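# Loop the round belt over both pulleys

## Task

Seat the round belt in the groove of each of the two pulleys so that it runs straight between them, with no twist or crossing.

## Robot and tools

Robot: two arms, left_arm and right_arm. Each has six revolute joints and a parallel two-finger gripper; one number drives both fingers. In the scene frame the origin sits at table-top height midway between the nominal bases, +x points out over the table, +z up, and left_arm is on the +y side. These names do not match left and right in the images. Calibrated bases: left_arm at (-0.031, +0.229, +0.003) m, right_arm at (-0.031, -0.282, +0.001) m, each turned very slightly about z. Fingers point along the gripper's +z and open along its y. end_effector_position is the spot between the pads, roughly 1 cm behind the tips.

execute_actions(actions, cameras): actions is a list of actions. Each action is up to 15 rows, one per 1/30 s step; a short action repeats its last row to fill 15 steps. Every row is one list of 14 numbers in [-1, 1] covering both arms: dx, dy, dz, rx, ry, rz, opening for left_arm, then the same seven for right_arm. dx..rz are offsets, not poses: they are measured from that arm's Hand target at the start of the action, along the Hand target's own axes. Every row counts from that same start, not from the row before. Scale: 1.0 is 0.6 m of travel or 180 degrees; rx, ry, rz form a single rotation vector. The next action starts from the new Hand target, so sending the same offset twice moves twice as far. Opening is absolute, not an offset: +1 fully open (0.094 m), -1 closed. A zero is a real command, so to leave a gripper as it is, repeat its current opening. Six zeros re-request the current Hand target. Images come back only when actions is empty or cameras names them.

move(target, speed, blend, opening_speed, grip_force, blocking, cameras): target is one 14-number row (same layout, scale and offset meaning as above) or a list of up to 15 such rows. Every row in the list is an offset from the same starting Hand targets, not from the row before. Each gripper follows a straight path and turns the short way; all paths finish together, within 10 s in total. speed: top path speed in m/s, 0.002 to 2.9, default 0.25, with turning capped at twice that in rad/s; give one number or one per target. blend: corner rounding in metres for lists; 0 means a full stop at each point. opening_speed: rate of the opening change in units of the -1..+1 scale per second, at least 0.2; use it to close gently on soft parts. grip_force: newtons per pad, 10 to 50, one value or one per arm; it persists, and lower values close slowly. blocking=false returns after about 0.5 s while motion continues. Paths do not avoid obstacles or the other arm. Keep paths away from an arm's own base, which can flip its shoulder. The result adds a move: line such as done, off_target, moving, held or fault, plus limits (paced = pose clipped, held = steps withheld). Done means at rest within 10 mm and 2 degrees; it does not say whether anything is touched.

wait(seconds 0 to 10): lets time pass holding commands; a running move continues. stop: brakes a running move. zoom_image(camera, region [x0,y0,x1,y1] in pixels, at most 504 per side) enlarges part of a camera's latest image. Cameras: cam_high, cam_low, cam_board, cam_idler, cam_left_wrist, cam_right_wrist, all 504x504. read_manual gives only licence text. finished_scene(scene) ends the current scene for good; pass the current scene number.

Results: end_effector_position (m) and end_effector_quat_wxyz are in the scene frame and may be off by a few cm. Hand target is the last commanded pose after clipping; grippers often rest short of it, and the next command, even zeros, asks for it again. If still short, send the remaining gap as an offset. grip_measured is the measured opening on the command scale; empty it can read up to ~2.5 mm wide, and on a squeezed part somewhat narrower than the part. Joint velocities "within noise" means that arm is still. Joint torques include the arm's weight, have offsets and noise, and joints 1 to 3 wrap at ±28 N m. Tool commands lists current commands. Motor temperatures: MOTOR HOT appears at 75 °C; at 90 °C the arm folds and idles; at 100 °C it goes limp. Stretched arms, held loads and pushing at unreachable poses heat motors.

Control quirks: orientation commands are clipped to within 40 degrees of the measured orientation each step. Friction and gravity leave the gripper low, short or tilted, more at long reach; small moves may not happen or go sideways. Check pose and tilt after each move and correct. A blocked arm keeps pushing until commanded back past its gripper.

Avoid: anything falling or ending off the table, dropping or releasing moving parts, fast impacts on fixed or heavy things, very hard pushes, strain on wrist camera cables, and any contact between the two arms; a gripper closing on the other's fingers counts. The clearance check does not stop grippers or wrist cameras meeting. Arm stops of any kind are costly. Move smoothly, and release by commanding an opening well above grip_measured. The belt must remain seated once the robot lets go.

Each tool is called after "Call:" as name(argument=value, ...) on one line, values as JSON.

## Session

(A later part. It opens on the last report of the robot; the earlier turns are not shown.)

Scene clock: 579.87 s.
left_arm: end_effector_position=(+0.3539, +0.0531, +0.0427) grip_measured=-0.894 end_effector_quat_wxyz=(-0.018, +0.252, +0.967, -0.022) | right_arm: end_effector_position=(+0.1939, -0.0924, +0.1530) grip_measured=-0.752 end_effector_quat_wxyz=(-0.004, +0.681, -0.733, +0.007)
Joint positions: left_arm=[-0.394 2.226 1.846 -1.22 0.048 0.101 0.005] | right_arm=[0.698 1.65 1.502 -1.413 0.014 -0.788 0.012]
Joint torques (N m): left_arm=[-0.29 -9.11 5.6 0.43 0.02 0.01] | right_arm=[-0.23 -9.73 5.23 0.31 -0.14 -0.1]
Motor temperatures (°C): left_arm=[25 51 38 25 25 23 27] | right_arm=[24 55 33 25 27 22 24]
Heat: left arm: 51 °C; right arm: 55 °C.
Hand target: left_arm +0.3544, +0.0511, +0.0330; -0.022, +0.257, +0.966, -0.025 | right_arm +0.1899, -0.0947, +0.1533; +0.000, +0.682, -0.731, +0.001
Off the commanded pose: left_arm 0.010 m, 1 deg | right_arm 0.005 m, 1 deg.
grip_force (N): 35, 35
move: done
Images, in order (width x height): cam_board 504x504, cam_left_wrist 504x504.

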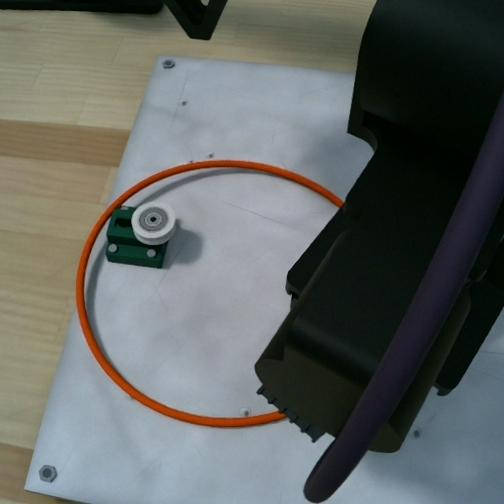

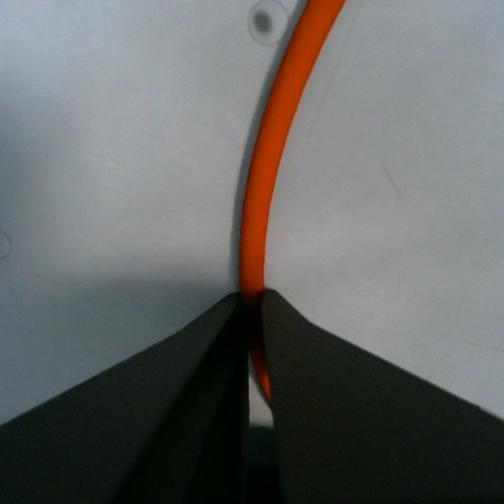

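Call:
move(target=[[-0.025,-0.043,0,0,0,0,-1,0,0,0,0,0,0,-0.75],[-0.025,-0.043,-0.08,0,0,0,-1,0,0,0,0,0,0,-0.75],[0.05,0.06,-0.08,0,0,0,-1,0,0,0,0,0,0,-0.75]], speed=0.12, blend=[0.005,0.01,0], cameras=["cam_left_wrist","cam_board","cam_low","cam_idler"])

Call:
zoom_image(camera="cam_low", region=[320, 235, 460, 335])

Scene clock: 603.37 s.
left_arm: end_effector_position=(+0.3631, +0.0867, +0.0671) grip_measured=-0.895 end_effector_quat_wxyz=(-0.006, +0.251, +0.967, -0.037) | right_arm: end_effector_position=(+0.1939, -0.0924, +0.1530) grip_measured=-0.752 end_effector_quat_wxyz=(-0.004, +0.681, -0.733, +0.007)
Joint positions: left_arm=[-0.301 2.173 1.858 -1.263 0.075 0.193 0.005] | right_arm=[0.698 1.65 1.502 -1.413 0.014 -0.788 0.012]
Joint torques (N m): left_arm=[0.59 -13.61 4.94 -0.24 -0.24 0.11] | right_arm=[-0.29 -9.72 4.98 0.35 -0.17 -0.15]
Heat: left arm: 54 °C; right arm: 54 °C.
Hand target: left_arm +0.3489, +0.0989, +0.0798; -0.022, +0.257, +0.966, -0.025 | right_arm +0.1899, -0.0947, +0.1533; +0.000, +0.682, -0.731, +0.001
Off the commanded pose: left_arm 0.023 m, 2 deg | right_arm 0.005 m, 1 deg.
grip_force (N): 35, 35
move: off_target (left_arm)
Images, in order (width x height): cam_low 504x504, cam_board 504x504, cam_idler 504x504, cam_left_wrist 504x504.

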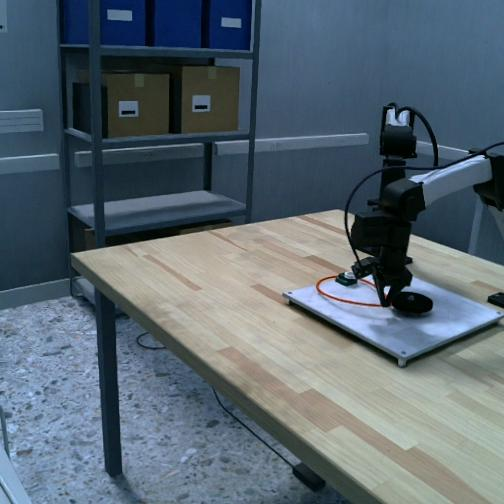

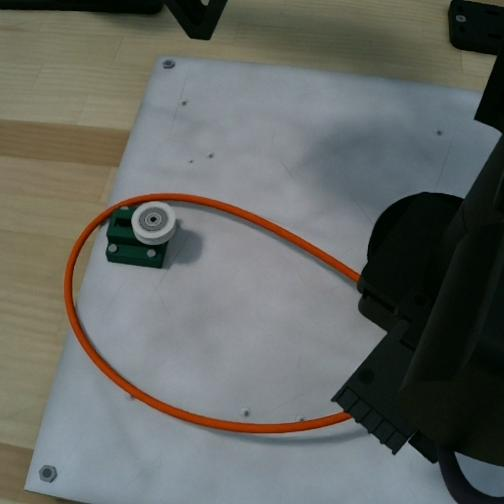

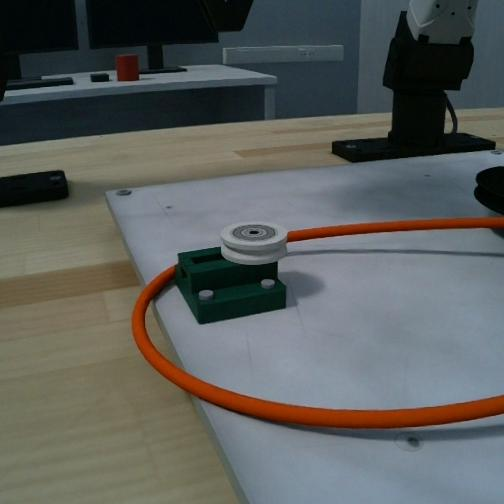

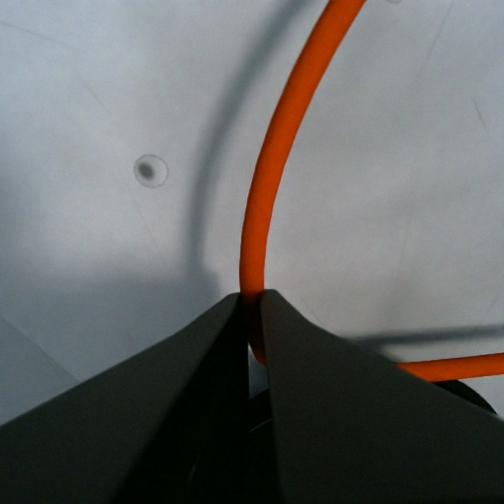

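Scaled by 3.600 from the camera's 504x504 image, which has a finer 720x720 frame.

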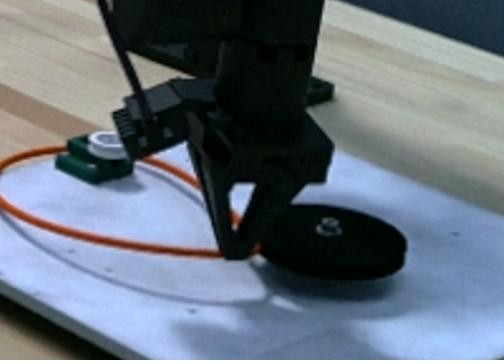

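Call:
move(target=[[-0.073,-0.091,-0.01,0,0,0,-1,0,0,0,0,0,0,-0.75],[-0.073,-0.091,-0.12,0,0,0,-1,0,0,0,0,0,0,-0.75]], speed=0.15, blend=[0.01,0], cameras=["cam_board","cam_low","cam_idler"])

Call:
zoom_image(camera="cam_low", region=[320, 235, 460, 335])

Scene clock: 614.80 s.
left_arm: end_effector_position=(+0.3624, +0.0284, +0.1290) grip_measured=-0.895 end_effector_quat_wxyz=(+0.001, +0.261, +0.965, -0.036) | right_arm: end_effector_position=(+0.1939, -0.0924, +0.1530) grip_measured=-0.752 end_effector_quat_wxyz=(-0.004, +0.681, -0.733, +0.007)
Joint positions: left_arm=[-0.429 2.288 2.294 -1.562 0.07 0.084 0.005] | right_arm=[0.698 1.65 1.502 -1.413 0.014 -0.788 0.012]
Joint torques (N m): left_arm=[0.29 -14.46 8.16 0.2 -0.14 -0.19] | right_arm=[-0.46 -9.81 5.14 0.39 -0.18 -0.1]
Motor temperatures (°C): left_arm=[25 62 36 24 25 23 28] | right_arm=[24 54 32 25 27 22 24]
Heat: left arm: 62 °C; right arm: 54 °C.
Hand target: left_arm +0.3639, +0.0325, +0.1535; -0.022, +0.257, +0.966, -0.025 | right_arm +0.1899, -0.0947, +0.1533; +0.000, +0.682, -0.731, +0.001
Off the commanded pose: left_arm 0.025 m, 3 deg | right_arm 0.005 m, 1 deg.
joint sent to its limit (left arm) — joint 4 (wrist pitch), lower limit. The joint targets are off in orientation, not in position.
grip_force (N): 35, 35
move: off_target (left_arm)
Images, in order (width x height): cam_low 504x504, cam_board 504x504, cam_idler 504x504.

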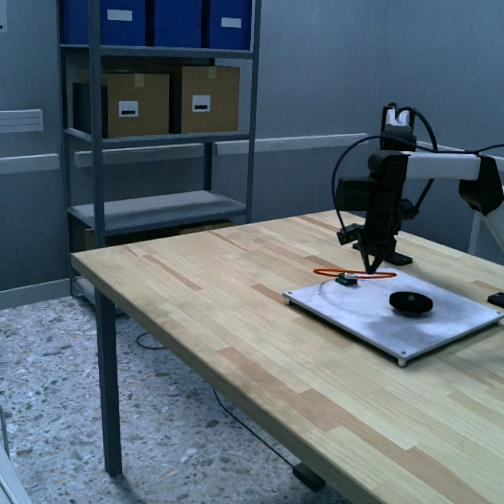

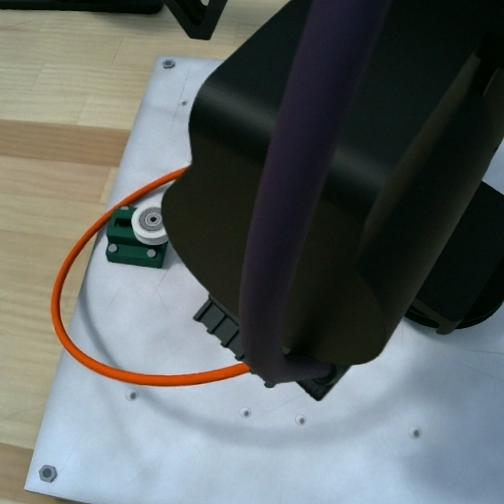

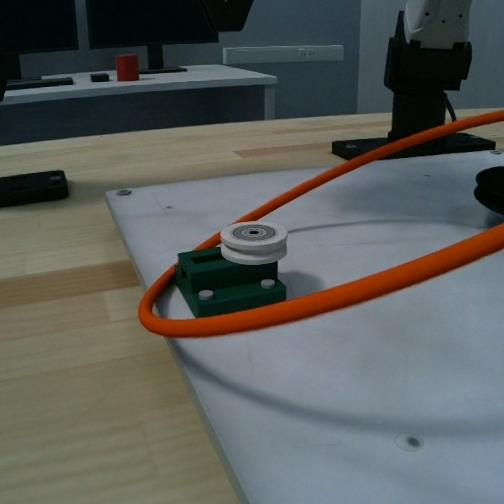

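Scaled by 3.600 from the camera's 504x504 image, which has a finer 720x720 frame.

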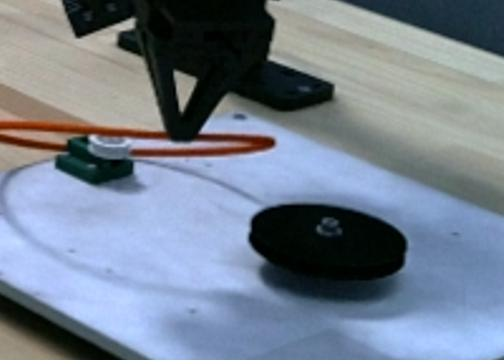

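Call:
move(target=[0.08,0.1,0.085,0,0,0,-1,0,0,0,0,0,0,-0.75], speed=0.15, cameras=["cam_board","cam_low","cam_idler"])

Call:
zoom_image(camera="cam_low", region=[320, 235, 460, 335])

Scene clock: 624.53 s.
left_arm: end_effector_position=(+0.3444, +0.1014, +0.0865) grip_measured=-0.895 end_effector_quat_wxyz=(-0.048, +0.252, +0.966, -0.033) | right_arm: end_effector_position=(+0.1939, -0.0924, +0.1530) grip_measured=-0.752 end_effector_quat_wxyz=(-0.004, +0.681, -0.733, +0.007)
Joint positions: left_arm=[-0.282 2.163 1.915 -1.416 0.07 0.216 0.005] | right_arm=[0.698 1.65 1.502 -1.413 0.014 -0.788 0.012]
Joint torques (N m): left_arm=[0.54 -13.65 5.6 0.26 -0.22 0.05] | right_arm=[-0.21 -9.85 5.11 0.35 -0.19 -0.1]
Motor temperatures (°C): left_arm=[25 65 37 24 25 23 28] | right_arm=[24 54 32 25 27 22 24]
Heat: left arm: 65 °C; right arm: 54 °C.
Hand target: left_arm +0.3490, +0.1064, +0.1005; -0.022, +0.257, +0.966, -0.025 | right_arm +0.1899, -0.0947, +0.1533; +0.000, +0.682, -0.731, +0.001
Off the commanded pose: left_arm 0.016 m, 3 deg | right_arm 0.005 m, 1 deg.
grip_force (N): 35, 35
move: off_target (left_arm)
Images, in order (width x height): cam_low 504x504, cam_board 504x504, cam_idler 504x504.

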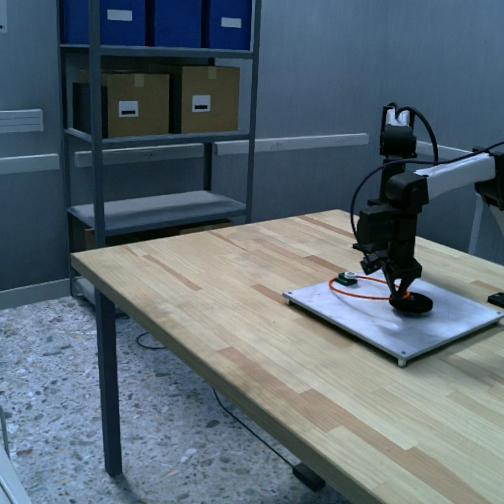

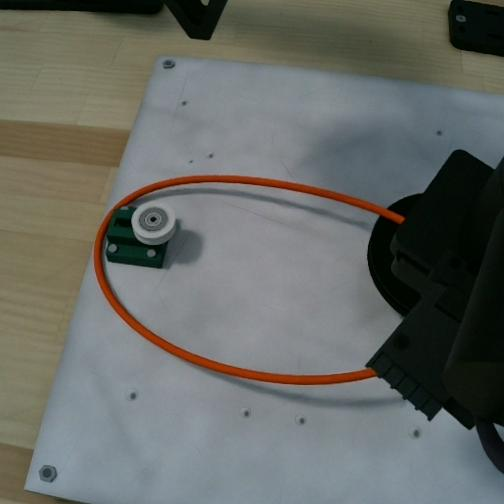

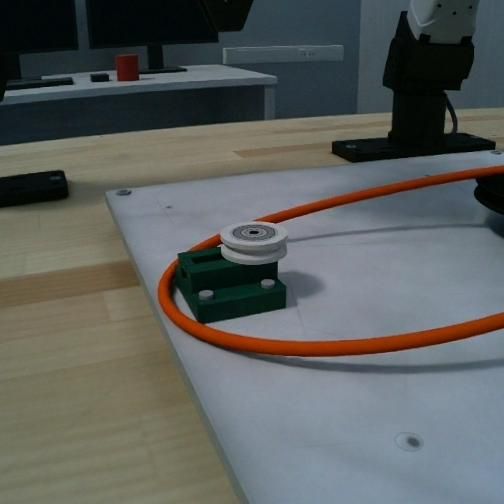

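Scaled by 3.600 from the camera's 504x504 image, which has a finer 720x720 frame.

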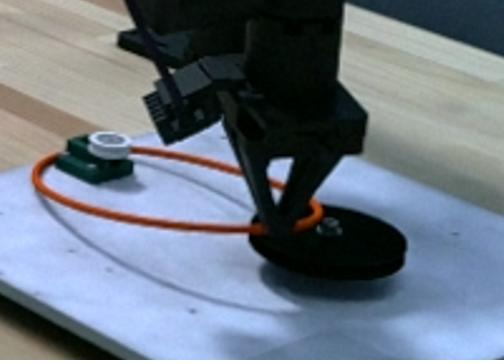

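Call:
move(target=[0,0,0,0,0,0,-1,-0.09,-0.094,0.072,0,0,0,-0.4], speed=0.2, cameras=["cam_board","cam_right_wrist"])

Scene clock: 636.23 s.
left_arm: end_effector_position=(+0.3445, +0.1014, +0.0865) grip_measured=-0.895 end_effector_quat_wxyz=(-0.048, +0.252, +0.966, -0.033) | right_arm: end_effector_position=(+0.2421, -0.0509, +0.1034) grip_measured=-0.402 end_effector_quat_wxyz=(+0.020, +0.682, -0.731, +0.006)
Joint positions: left_arm=[-0.282 2.163 1.915 -1.416 0.07 0.217 0.005] | right_arm=[0.698 1.941 1.662 -1.331 0.014 -0.791 0.028]
Joint torques (N m): left_arm=[0.51 -13.63 5.59 0.27 -0.2 0.05] | right_arm=[-0.47 -12.16 8.64 0.48 -0.17 -0.11]
Motor temperatures (°C): left_arm=[25 70 37 24 25 23 28] | right_arm=[24 54 32 25 27 22 24]
Heat: left arm: 70 °C; right arm: 54 °C.
Hand target: left_arm +0.3490, +0.1064, +0.1005; -0.022, +0.257, +0.966, -0.025 | right_arm +0.2500, -0.0448, +0.1100; +0.000, +0.682, -0.731, +0.001
Off the commanded pose: left_arm 0.016 m, 3 deg | right_arm 0.012 m, 2 deg.
grip_force (N): 35, 35
move: off_target (left_arm, right_arm)
Images, in order (width x height): cam_board 504x504, cam_right_wrist 504x504.

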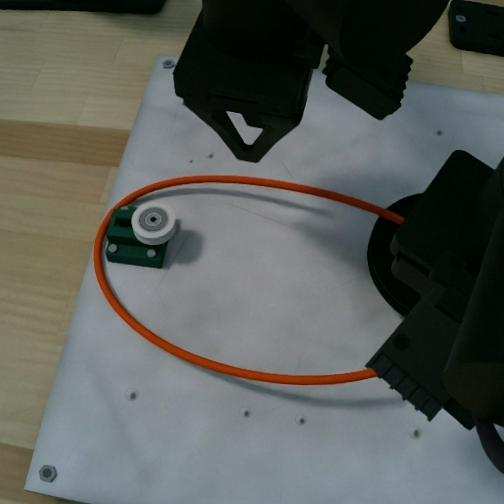

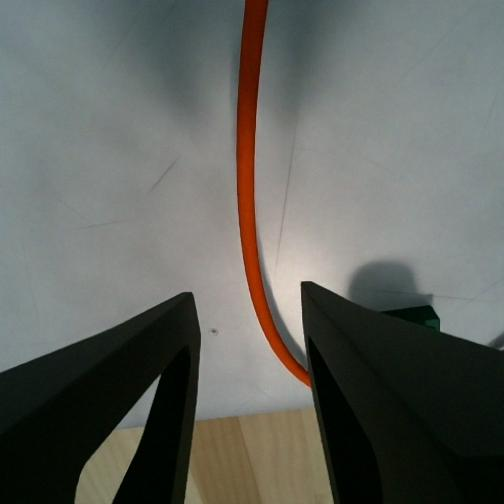

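Call:
move(target=[[0,0,0,0,0,0,-1,0,0.012,0.1,0,0,0,-0.4],[0,0,0,0,0,0,-1,0,0.012,0.1,0,0,0,-1]], speed=0.15, cameras=["cam_idler","cam_right_wrist"])

Scene clock: 645.23 s.
left_arm: end_effector_position=(+0.3448, +0.1013, +0.0864) grip_measured=-0.895 end_effector_quat_wxyz=(-0.047, +0.252, +0.966, -0.033) | right_arm: end_effector_position=(+0.2440, -0.0487, +0.0527) grip_measured=-0.884 end_effector_quat_wxyz=(+0.004, +0.682, -0.731, +0.006)
Joint positions: left_arm=[-0.282 2.163 1.915 -1.414 0.07 0.217 0.005] | right_arm=[0.698 1.949 1.471 -1.101 0.012 -0.791 0.005]
Joint torques (N m): left_arm=[0.54 -13.65 5.53 0.27 -0.21 0.06] | right_arm=[0.75 -11.67 5.27 0.53 -0.16 0.04]
Motor temperatures (°C): left_arm=[25 73 36 24 25 23 28] | right_arm=[24 55 33 25 27 22 24]
Heat: left arm: 73 °C; right arm: 55 °C.
Hand target: left_arm +0.3490, +0.1064, +0.1005; -0.022, +0.257, +0.966, -0.025 | right_arm +0.2429, -0.0443, +0.0501; +0.000, +0.682, -0.731, +0.001
Off the commanded pose: left_arm 0.016 m, 3 deg | right_arm 0.005 m, 1 deg.
grip_force (N): 35, 35
move: off_target (left_arm)
Images, in order (width x height): cam_idler 504x504, cam_right_wrist 504x504.

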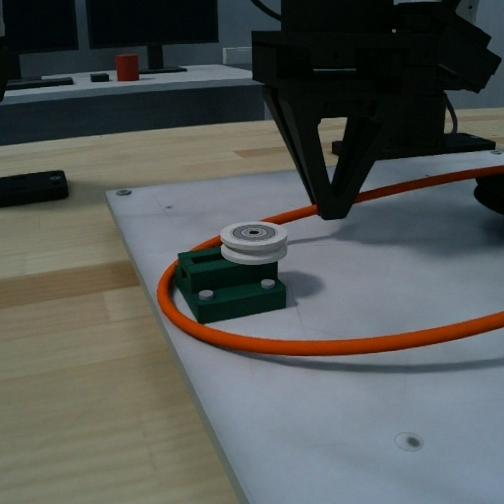

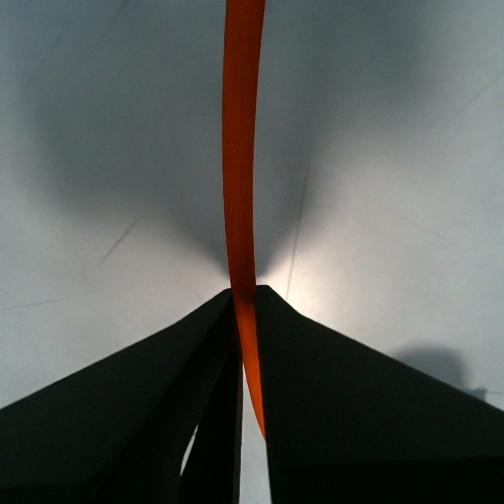

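Call:
move(target=[0,0,0.03,0,0,0,-1,0,0,-0.03,0,0,0,-1], speed=0.15, cameras=["cam_idler","cam_board"])

Scene clock: 654.77 s.
left_arm: end_effector_position=(+0.3429, +0.1019, +0.0717) grip_measured=-0.895 end_effector_quat_wxyz=(-0.046, +0.253, +0.966, -0.033) | right_arm: end_effector_position=(+0.2400, -0.0520, +0.0564) grip_measured=-0.886 end_effector_quat_wxyz=(+0.016, +0.682, -0.731, +0.005)
Joint positions: left_arm=[-0.282 2.154 1.843 -1.348 0.07 0.217 0.005] | right_arm=[0.698 1.949 1.486 -1.14 0.011 -0.791 0.005]
Joint torques (N m): left_arm=[0.36 -13.08 5.34 0.33 -0.22 0.03] | right_arm=[0.54 -13.45 8.68 0.22 -0.13 0.02]
Motor temperatures (°C): left_arm=[25 75 36 24 25 23 28] | right_arm=[24 54 33 25 27 22 24]
Heat: left arm: 75 °C; right arm: 54 °C. Fold the left arm in close to its base, or ease its load, before you think long.
Hand target: left_arm +0.3481, +0.1057, +0.0825; -0.022, +0.257, +0.966, -0.025 | right_arm +0.2428, -0.0443, +0.0680; +0.000, +0.682, -0.731, +0.001
Off the commanded pose: left_arm 0.013 m, 3 deg | right_arm 0.014 m, 2 deg.
MOTOR HOT: joint 2 (shoulder) of the left arm reports 75 °C; the controller's stop level is 90 °C. To cool a motor, set the load down, stop pushing, or move to a pose that needs little force.
grip_force (N): 35, 35
move: off_target (left_arm, right_arm)
Images, in order (width x height): cam_board 504x504, cam_idler 504x504.

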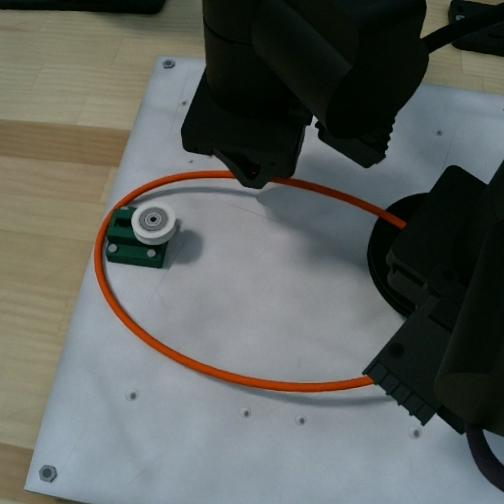

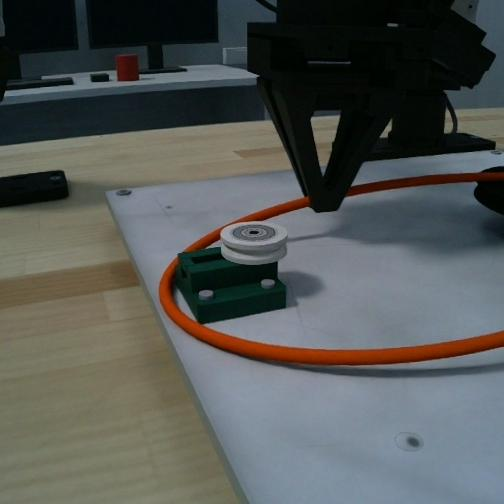

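Call:
move(target=[[0,0,0.02,0,0,0,-1,0,0,0,0,0,0,-1],[0,0,0.02,0,0,0,-0.5,0,0,0,0,0,0,-1],[0,0,-0.12,0,0,0,-0.5,0,0,0,0,0,0,-1],[0.15,0.2,-0.15,0,0,0,-0.5,0,0,0,0,0,0,-1]], speed=0.2, cameras=["cam_idler","cam_board","cam_low"])

Call:
zoom_image(camera="cam_low", region=[320, 235, 460, 335])

Scene clock: 670.03 s.
left_arm: end_effector_position=(+0.3405, +0.2589, +0.1557) grip_measured=-0.502 end_effector_quat_wxyz=(-0.010, +0.248, +0.968, -0.025) | right_arm: end_effector_position=(+0.2373, -0.0540, +0.0565) grip_measured=-0.886 end_effector_quat_wxyz=(+0.023, +0.682, -0.731, +0.004)
Joint positions: left_arm=[0.113 2.02 1.978 -1.565 0.04 0.601 0.023] | right_arm=[0.698 1.949 1.486 -1.153 0.01 -0.791 0.005]
Joint torques (N m): left_arm=[-0.7 -12.16 5.52 0.11 -0.13 0.02] | right_arm=[0.5 -13.35 8.87 0.33 -0.13 0.04]
Motor temperatures (°C): left_arm=[25 72 36 24 25 23 28] | right_arm=[24 55 35 25 26 22 25]
Heat: left arm: 72 °C; right arm: 55 °C.
Hand target: left_arm +0.3344, +0.2579, +0.1680; -0.022, +0.257, +0.966, -0.025 | right_arm +0.2428, -0.0443, +0.0680; +0.000, +0.682, -0.731, +0.001
Off the commanded pose: left_arm 0.014 m, 2 deg | right_arm 0.016 m, 3 deg.
MOTOR HOT: cleared for the motors of the left arm.
joint sent to its limit (left arm) — joint 4 (wrist pitch), lower limit. The joint targets still meet the commanded pose.
grip_force (N): 35, 35
move: off_target (left_arm, right_arm)
Images, in order (width x height): cam_low 504x504, cam_board 504x504, cam_idler 504x504.

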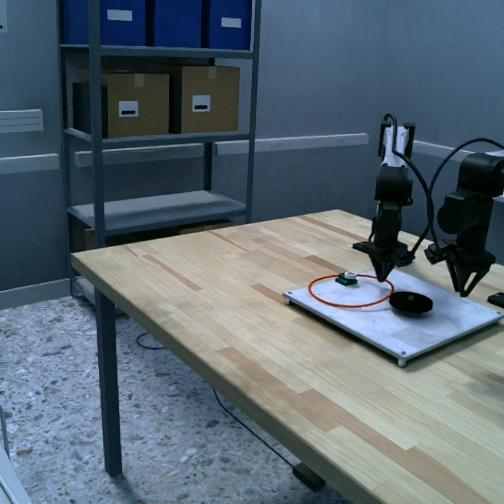

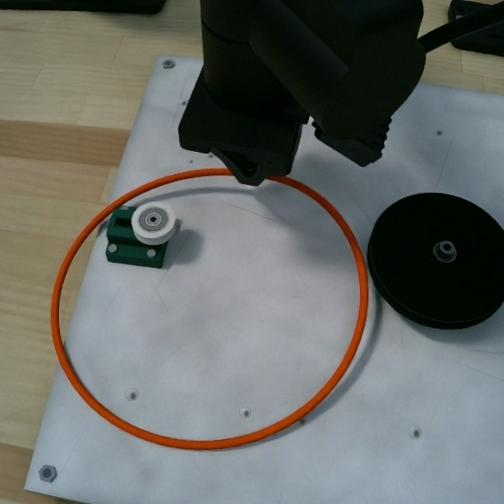

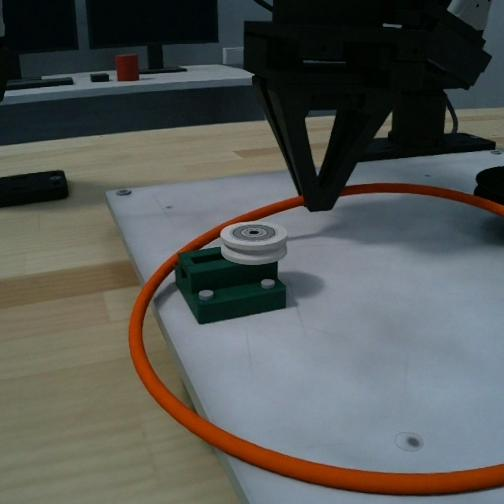

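Scaled by 3.600 from the camera's 504x504 image, which has a finer 720x720 frame.

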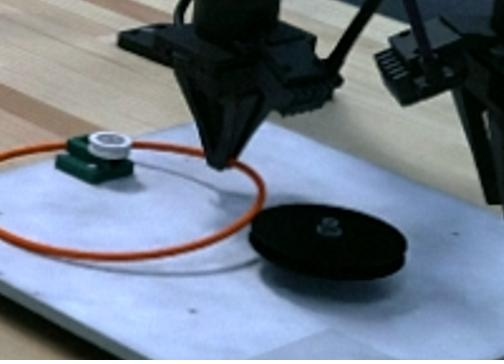

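Call:
move(target=[[0.05,-0.02,0,0,0,0,-0.5,0,0,-0.05,0,0,0,-1],[0.13,0.02,0,0,0,0,-0.5,-0.1,-0.0,-0.05,0,0,0,-1],[0.13,0.02,0,0,0,0,-0.5,-0.1,0,-0.01,0,0,0,-1]], speed=0.15, blend=0.01, cameras=["cam_board","cam_low"])

Call:
zoom_image(camera="cam_low", region=[320, 235, 460, 335])

Scene clock: 691.30 s.
left_arm: end_effector_position=(+0.2759, +0.3065, +0.1613) grip_measured=-0.502 end_effector_quat_wxyz=(-0.032, +0.251, +0.967, -0.034) | right_arm: end_effector_position=(+0.2469, +0.0129, +0.0764) grip_measured=-0.886 end_effector_quat_wxyz=(+0.003, +0.685, -0.729, +0.005)
Joint positions: left_arm=[0.277 1.837 1.746 -1.569 0.028 0.771 0.023] | right_arm=[0.808 2.11 1.802 -1.271 0.01 -0.688 0.005]
Joint torques (N m): left_arm=[-0.23 -10.37 5.53 0.12 -0.11 0.04] | right_arm=[0.1 -13.63 5.52 0.54 -0.11 0.11]
Motor temperatures (°C): left_arm=[25 69 36 24 25 23 27] | right_arm=[24 56 36 25 26 22 25]
Heat: left arm: 69 °C; right arm: 56 °C.
Hand target: left_arm +0.2727, +0.3071, +0.1695; -0.022, +0.257, +0.966, -0.025 | right_arm +0.2471, +0.0156, +0.0740; +0.000, +0.682, -0.731, +0.001
Off the commanded pose: left_arm 0.009 m, 2 deg | right_arm 0.004 m, 1 deg.
grip_force (N): 35, 35
move: done
Images, in order (width x height): cam_low 504x504, cam_board 504x504.

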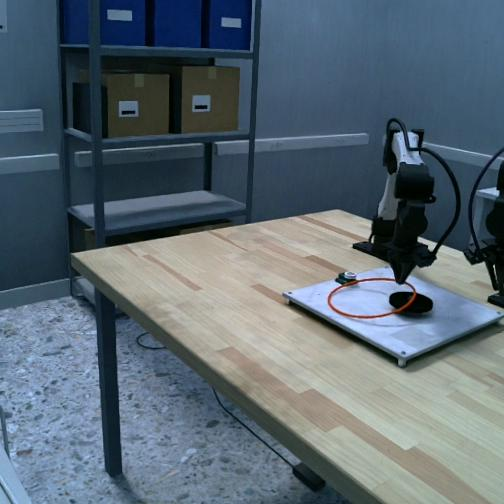

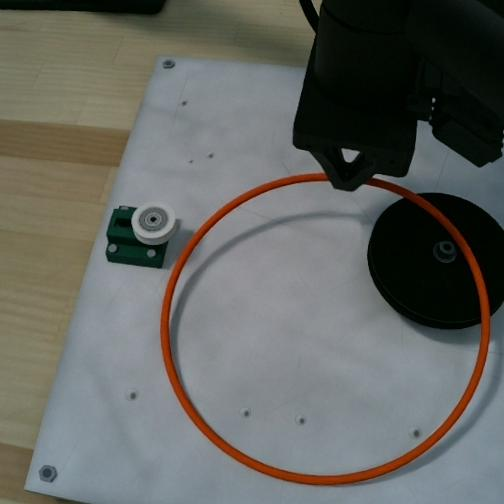

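Scaled by 3.600 from the camera's 504x504 image, which has a finer 720x720 frame.

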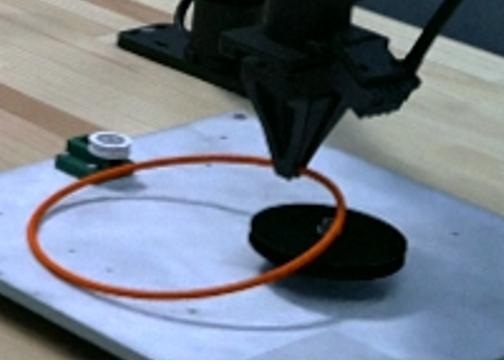

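Call:
move(target=[-0.2273,-0.211,0.085,0,0,-0.139,-0.4,0,0,0,0,0,0,-1], speed=0.2, cameras=["cam_board","cam_left_wrist"])

Scene clock: 712.77 s.
left_arm: end_effector_position=(+0.3000, +0.1771, +0.1323) grip_measured=-0.402 end_effector_quat_wxyz=(-0.045, +0.135, +0.990, -0.021) | right_arm: end_effector_position=(+0.2470, +0.0130, +0.0764) grip_measured=-0.886 end_effector_quat_wxyz=(+0.003, +0.684, -0.729, +0.005)
Joint positions: left_arm=[-0.12 1.901 1.714 -1.473 0.041 0.138 0.028] | right_arm=[0.808 2.11 1.802 -1.27 0.01 -0.688 0.005]
Joint torques (N m): left_arm=[-0.12 -8.8 6.02 0.13 -0.08 -0.02] | right_arm=[0.06 -13.93 5.29 0.56 -0.15 0.05]
Motor temperatures (°C): left_arm=[25 70 35 23 25 23 27] | right_arm=[24 63 34 25 26 22 25]
Heat: left arm: 70 °C; right arm: 63 °C.
Hand target: left_arm +0.2992, +0.1778, +0.1339; -0.044, +0.138, +0.989, -0.020 (not the last commanded pose) | right_arm +0.2471, +0.0155, +0.0740; +0.000, +0.682, -0.731, +0.001
Off the commanded pose: left_arm 0.057 m, 11 deg | right_arm 0.004 m, 1 deg.
grip_force (N): 35, 35
move: held (left_arm; a check stopped the path); limits=held
pose unreachable (left arm): on one or more control steps of this call, first in action 0 (counted from 0), this arm could not follow its commanded pose, so it was not sent that pose on those steps. It may still have moved: this result reports where it is.
cause: moving toward the commanded pose would bring a part of the arm too close to another arm (this arm's gripper housing and the right arm's wrist (the part past joint 4), at the place that arm is still heading or pushing toward).
Images, in order (width x height): cam_board 504x504, cam_left_wrist 504x504.

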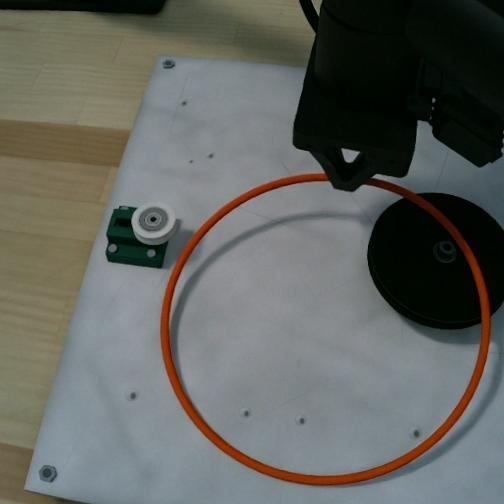

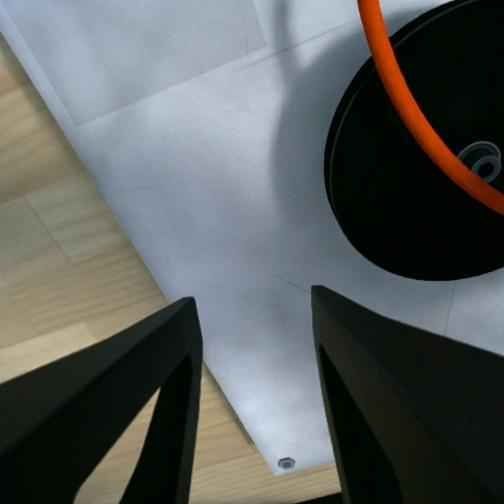

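Call:
move(target=[[0,0,0,0,0,0,-0.4,-0.0,0,0.02,0,0,0,-1],[0,0,0,0,0,0,-0.4,-0.0,0,0.02,0,0,0,-0.7],[0,0,0,0,0,0,-0.4,-0.0,0,-0.05,0,0,0,-0.7],[0,0,0,0,0,0,-0.4,0.2,0.1,-0.12,0,0,0.3,-0.7]], speed=0.2, cameras=["cam_board","cam_low"])

Call:
zoom_image(camera="cam_low", region=[320, 235, 460, 335])

Scene clock: 726.10 s.
left_arm: end_effector_position=(+0.3000, +0.1771, +0.1323) grip_measured=-0.402 end_effector_quat_wxyz=(-0.045, +0.135, +0.990, -0.021) | right_arm: end_effector_position=(+0.1824, -0.0966, +0.1425) grip_measured=-0.702 end_effector_quat_wxyz=(+0.000, -0.282, +0.959, -0.005)
Joint positions: left_arm=[-0.12 1.901 1.714 -1.473 0.041 0.138 0.028] | right_arm=[0.711 1.617 1.424 -1.383 0.01 0.149 0.014]
Joint torques (N m): left_arm=[-0.16 -8.81 6.15 0.11 -0.07 -0.03] | right_arm=[-0.49 -10.8 5.29 0.4 -0.09 0.07]
Motor temperatures (°C): left_arm=[25 64 36 23 25 23 27] | right_arm=[24 65 34 25 26 22 25]
Heat: left arm: 64 °C; right arm: 65 °C.
Hand target: left_arm +0.2992, +0.1778, +0.1339; -0.044, +0.138, +0.989, -0.020 | right_arm +0.1788, -0.1000, +0.1460; +0.000, -0.276, +0.961, -0.001
Off the commanded pose: left_arm 0.002 m, 0 deg | right_arm 0.006 m, 1 deg.
grip_force (N): 35, 35
move: done
Images, in order (width x height): cam_low 504x504, cam_board 504x504.

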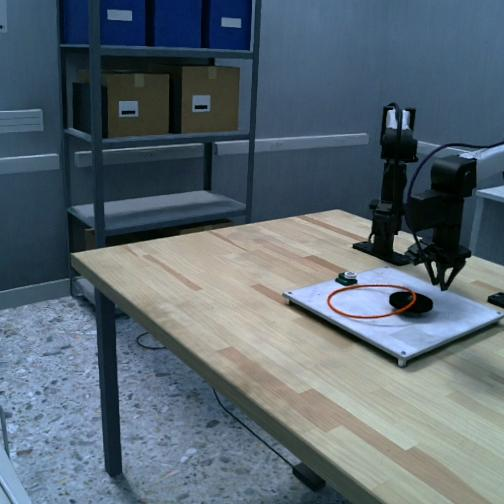

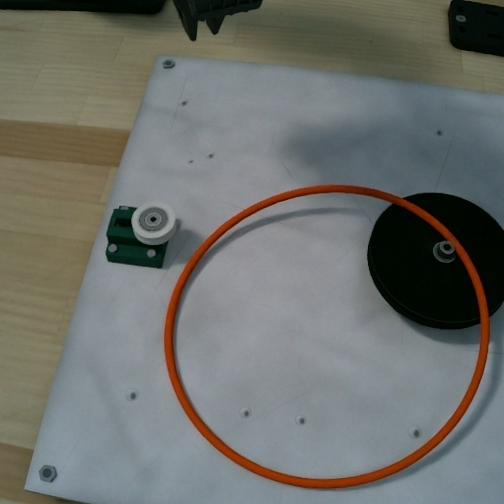

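Scaled by 3.600 from the camera's 504x504 image, which has a finer 720x720 frame.

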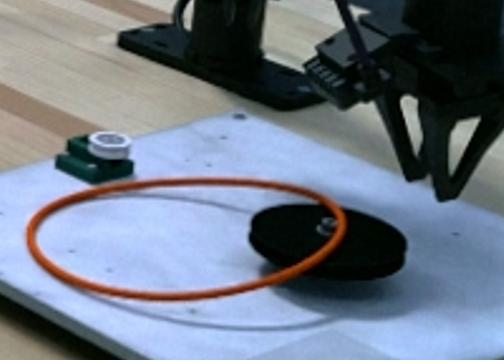

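Call:
move(target=[-0.071,-0.0615,0.055,0,0,-0.06,-0.4,0,0,0,0,0,0,-0.7], speed=0.2, cameras=["cam_board","cam_left_wrist"])

Scene clock: 736.10 s.
left_arm: end_effector_position=(+0.3180, +0.1332, +0.0992) grip_measured=-0.402 end_effector_quat_wxyz=(-0.058, +0.048, +0.997, -0.011) | right_arm: end_effector_position=(+0.1824, -0.0966, +0.1425) grip_measured=-0.702 end_effector_quat_wxyz=(+0.000, -0.282, +0.959, -0.005)
Joint positions: left_arm=[-0.232 2.029 1.761 -1.411 0.044 -0.148 0.028] | right_arm=[0.711 1.617 1.424 -1.383 0.01 0.15 0.014]
Joint torques (N m): left_arm=[-0.28 -8.38 8.25 0.26 -0.02 -0.2] | right_arm=[-0.05 -10.74 5.24 0.35 -0.11 0.02]
Motor temperatures (°C): left_arm=[25 62 36 23 25 23 27] | right_arm=[24 62 34 25 26 22 24]
Heat: left arm: 62 °C; right arm: 62 °C.
Hand target: left_arm +0.3270, +0.1297, +0.0996; -0.045, +0.044, +0.998, -0.016 | right_arm +0.1788, -0.1000, +0.1460; +0.000, -0.275, +0.961, -0.001
Off the commanded pose: left_arm 0.010 m, 2 deg | right_arm 0.006 m, 1 deg.
grip_force (N): 35, 35
move: done
Images, in order (width x height): cam_board 504x504, cam_left_wrist 504x504.

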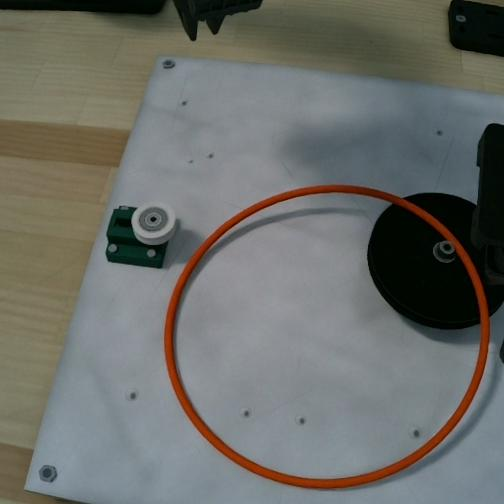

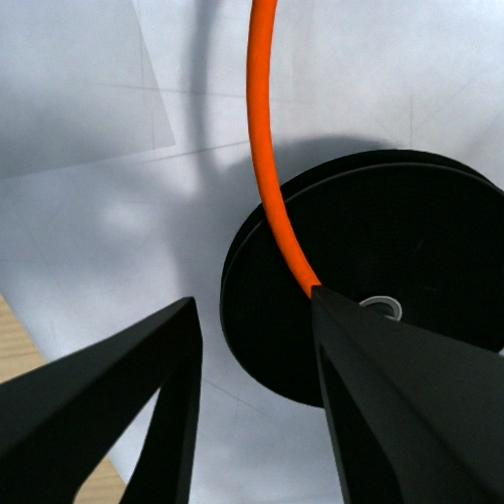

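Call:
move(target=[[-0.05,0.0,0,0,0,0,-0.5,0,0,0,0,0,0,-0.7],[-0.05,0.0,0.062,0,0,0,-0.5,0,0,0,0,0,0,-0.7]], speed=0.15, cameras=["cam_left_wrist"])

Scene clock: 748.30 s.
left_arm: end_effector_position=(+0.3511, +0.1268, +0.0646) grip_measured=-0.498 end_effector_quat_wxyz=(-0.047, +0.046, +0.998, -0.013) | right_arm: end_effector_position=(+0.1824, -0.0966, +0.1425) grip_measured=-0.702 end_effector_quat_wxyz=(+0.000, -0.282, +0.959, -0.005)
Joint positions: left_arm=[-0.228 2.158 1.821 -1.321 0.044 -0.148 0.024] | right_arm=[0.711 1.617 1.424 -1.383 0.01 0.15 0.014]
Joint torques (N m): left_arm=[-0.09 -9.58 5.59 0.31 -0.05 -0.11] | right_arm=[-0.34 -10.8 5.07 0.31 -0.09 0.03]
Motor temperatures (°C): left_arm=[25 60 38 23 25 23 26] | right_arm=[24 60 34 25 26 22 24]
Heat: left arm: 60 °C; right arm: 60 °C.
Hand target: left_arm +0.3534, +0.1261, +0.0599; -0.045, +0.044, +0.998, -0.016 | right_arm +0.1788, -0.1000, +0.1460; +0.000, -0.275, +0.961, -0.001
Off the commanded pose: left_arm 0.005 m, 0 deg | right_arm 0.006 m, 1 deg.
grip_force (N): 35, 35
move: done
Images, in order (width x height): cam_left_wrist 504x504.

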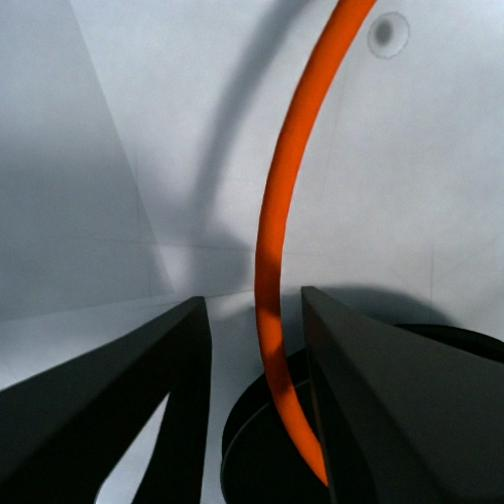

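Call:
move(target=[[0,0,0.004,0,0,0,-1,0,0,0,0,0,0,-0.7],[0,0,-0.03,0,0,0,-1,0,0,0,0,0,0,-0.7],[0.08,-0.025,-0.03,0,0,0,-1,0,0,0,0,0,0,-0.7]], speed=0.15, cameras=["cam_left_wrist","cam_board","cam_low"])

Call:
zoom_image(camera="cam_low", region=[320, 235, 460, 335])

Scene clock: 759.80 s.
left_arm: end_effector_position=(+0.3098, +0.1158, +0.0731) grip_measured=-0.890 end_effector_quat_wxyz=(-0.050, +0.050, +0.997, -0.009) | right_arm: end_effector_position=(+0.1824, -0.0966, +0.1425) grip_measured=-0.702 end_effector_quat_wxyz=(+0.000, -0.282, +0.959, -0.005)
Joint positions: left_arm=[-0.286 2.011 1.631 -1.284 0.042 -0.198 0.005] | right_arm=[0.711 1.617 1.424 -1.383 0.01 0.15 0.014]
Joint torques (N m): left_arm=[0.03 -11.56 5.56 0.01 0.02 -0.21] | right_arm=[-0.31 -10.91 5.15 0.33 -0.13 0.05]
Motor temperatures (°C): left_arm=[25 63 37 23 25 23 27] | right_arm=[24 59 34 25 26 22 24]
Heat: left arm: 63 °C; right arm: 59 °C.
Hand target: left_arm +0.3061, +0.1159, +0.0826; -0.045, +0.044, +0.998, -0.016 | right_arm +0.1788, -0.1000, +0.1460; +0.000, -0.275, +0.961, -0.001
Off the commanded pose: left_arm 0.010 m, 1 deg | right_arm 0.006 m, 1 deg.
grip_force (N): 35, 35
move: done
Images, in order (width x height): cam_low 504x504, cam_board 504x504, cam_left_wrist 504x504.

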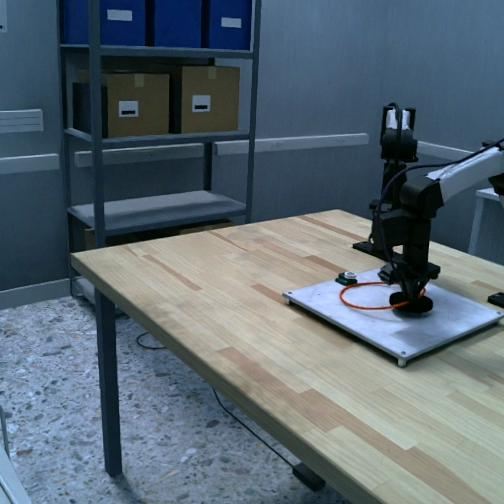

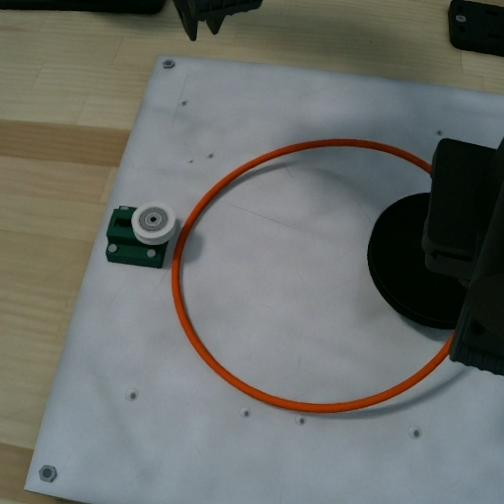

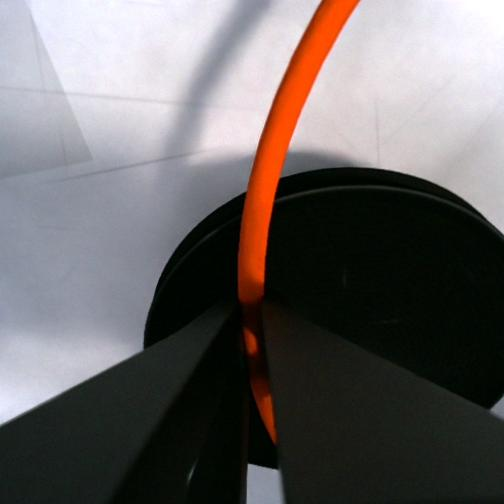

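Scaled by 3.600 from the camera's 504x504 image, which has a finer 720x720 frame.

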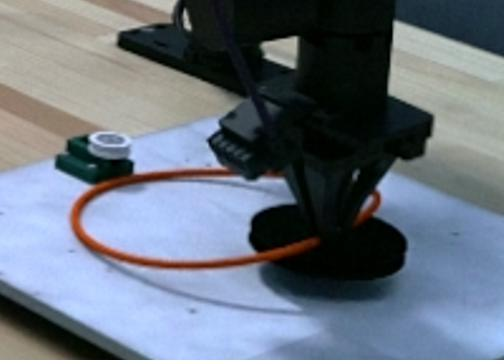

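Call:
move(target=[0,0,0,0,0,0,-1,-0.1413,-0.0255,0.07,0,0,0.372,-0.4], speed=0.2, cameras=["cam_right_wrist","cam_board"])

Scene clock: 780.53 s.
left_arm: end_effector_position=(+0.3097, +0.1157, +0.0731) grip_measured=-0.890 end_effector_quat_wxyz=(-0.050, +0.050, +0.997, -0.009) | right_arm: end_effector_position=(+0.2500, -0.0737, +0.0997) grip_measured=-0.402 end_effector_quat_wxyz=(-0.007, +0.293, +0.956, -0.016)
Joint positions: left_arm=[-0.286 2.011 1.631 -1.284 0.043 -0.198 0.005] | right_arm=[0.631 1.905 1.598 -1.298 0.007 1.238 0.028]
Joint torques (N m): left_arm=[0.08 -11.58 5.55 0.02 0.02 -0.23] | right_arm=[-0.44 -10.93 8.53 0.44 -0.05 0.05]
Motor temperatures (°C): left_arm=[25 71 37 23 25 23 27] | right_arm=[24 57 34 25 26 22 24]
Heat: left arm: 71 °C; right arm: 57 °C.
Hand target: left_arm +0.3061, +0.1159, +0.0826; -0.045, +0.044, +0.998, -0.016 | right_arm +0.2588, -0.0681, +0.1040; +0.001, +0.301, +0.954, +0.000
Off the commanded pose: left_arm 0.010 m, 1 deg | right_arm 0.011 m, 2 deg.
grip_force (N): 35, 35
move: off_target (right_arm)
Images, in order (width x height): cam_board 504x504, cam_right_wrist 504x504.

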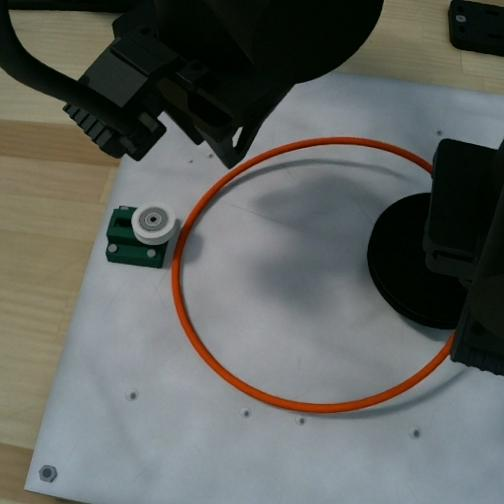

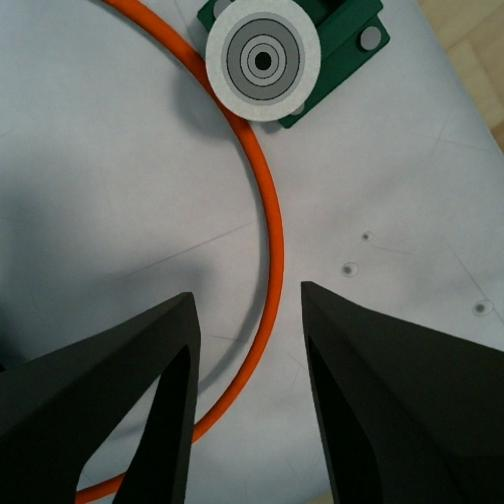

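Call:
move(target=[[0,0,0,0,0,0,-1,0,-0.025,0.085,0,0,0,-0.4],[0,0,0,0,0,0,-1,0,-0.025,0.085,0,0,0,-1]], speed=0.15, cameras=["cam_right_wrist"])

Scene clock: 789.87 s.
left_arm: end_effector_position=(+0.3097, +0.1157, +0.0731) grip_measured=-0.890 end_effector_quat_wxyz=(-0.050, +0.050, +0.997, -0.009) | right_arm: end_effector_position=(+0.2480, -0.0809, +0.0497) grip_measured=-0.988 end_effector_quat_wxyz=(-0.004, +0.300, +0.954, -0.012)
Joint positions: left_arm=[-0.286 2.011 1.631 -1.284 0.043 -0.198 0.005] | right_arm=[0.618 1.905 1.397 -1.087 0.007 1.238 0.001]
Joint torques (N m): left_arm=[0.05 -11.59 5.55 0.03 0.03 -0.21] | right_arm=[-0.32 -13.08 4.98 0.44 -0.02 -0.09]
Motor temperatures (°C): left_arm=[25 73 37 23 25 23 27] | right_arm=[24 55 35 25 26 22 24]
Heat: left arm: 73 °C; right arm: 55 °C.
Hand target: left_arm +0.3061, +0.1159, +0.0826; -0.045, +0.044, +0.998, -0.016 | right_arm +0.2503, -0.0804, +0.0531; +0.001, +0.301, +0.954, +0.000
Off the commanded pose: left_arm 0.010 m, 1 deg | right_arm 0.004 m, 1 deg.
grip_force (N): 35, 35
move: done
Images, in order (width x height): cam_right_wrist 504x504.

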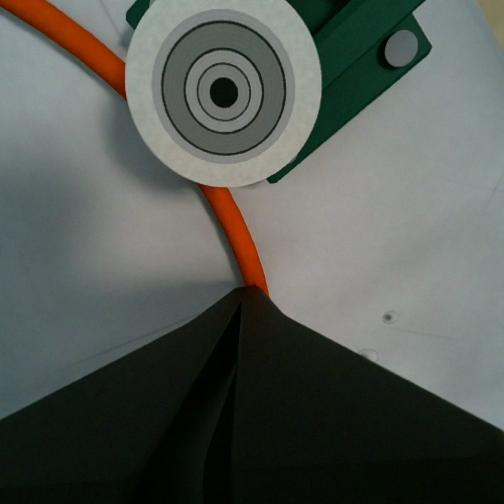

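Call:
move(target=[[0,0,0,0,0,0,-1,0,-0.0,-0.005,0,0,0,-0.5],[0,0,0,0,0,0,-1,0,-0.006,0.013,0,0,0,-0.5],[0,0,0,0,0,0,-1,0,-0.006,0.013,0,0,0,-1]], speed=0.15, cameras=["cam_right_wrist","cam_idler"])

Scene clock: 802.93 s.
left_arm: end_effector_position=(+0.3097, +0.1157, +0.0731) grip_measured=-0.890 end_effector_quat_wxyz=(-0.050, +0.050, +0.997, -0.009) | right_arm: end_effector_position=(+0.2457, -0.0839, +0.0406) grip_measured=-0.887 end_effector_quat_wxyz=(-0.005, +0.300, +0.954, -0.013)
Joint positions: left_arm=[-0.286 2.011 1.631 -1.284 0.043 -0.198 0.005] | right_arm=[0.615 1.905 1.36 -1.053 0.007 1.236 0.005]
Joint torques (N m): left_arm=[-0.01 -11.62 5.49 0.02 0.03 -0.2] | right_arm=[-0.32 -13.59 4.9 0.44 -0.07 -0.15]
Motor temperatures (°C): left_arm=[25 75 37 23 25 23 27] | right_arm=[24 56 34 25 26 22 24]
Heat: left arm: 75 °C; right arm: 56 °C. Fold the left arm in close to its base, or ease its load, before you think long.
Hand target: left_arm +0.3062, +0.1159, +0.0826; -0.045, +0.044, +0.998, -0.016 | right_arm +0.2483, -0.0833, +0.0453; +0.001, +0.300, +0.954, +0.000
Off the commanded pose: left_arm 0.010 m, 1 deg | right_arm 0.005 m, 2 deg.
MOTOR HOT: joint 2 (shoulder) of the left arm reports 75 °C; the controller's stop level is 90 °C. To cool a motor, set the load down, stop pushing, or move to a pose that needs little force.
grip_force (N): 35, 35
move: done
Images, in order (width x height): cam_idler 504x504, cam_right_wrist 504x504.

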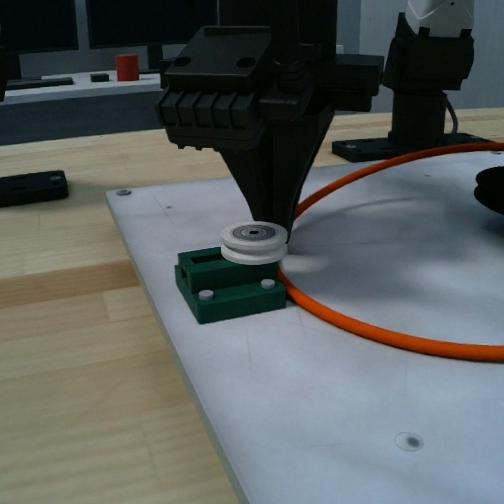

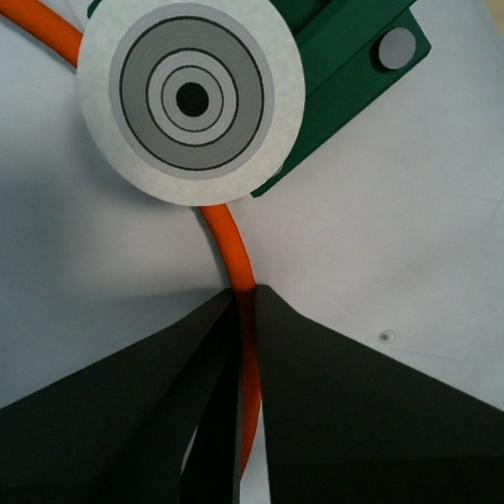

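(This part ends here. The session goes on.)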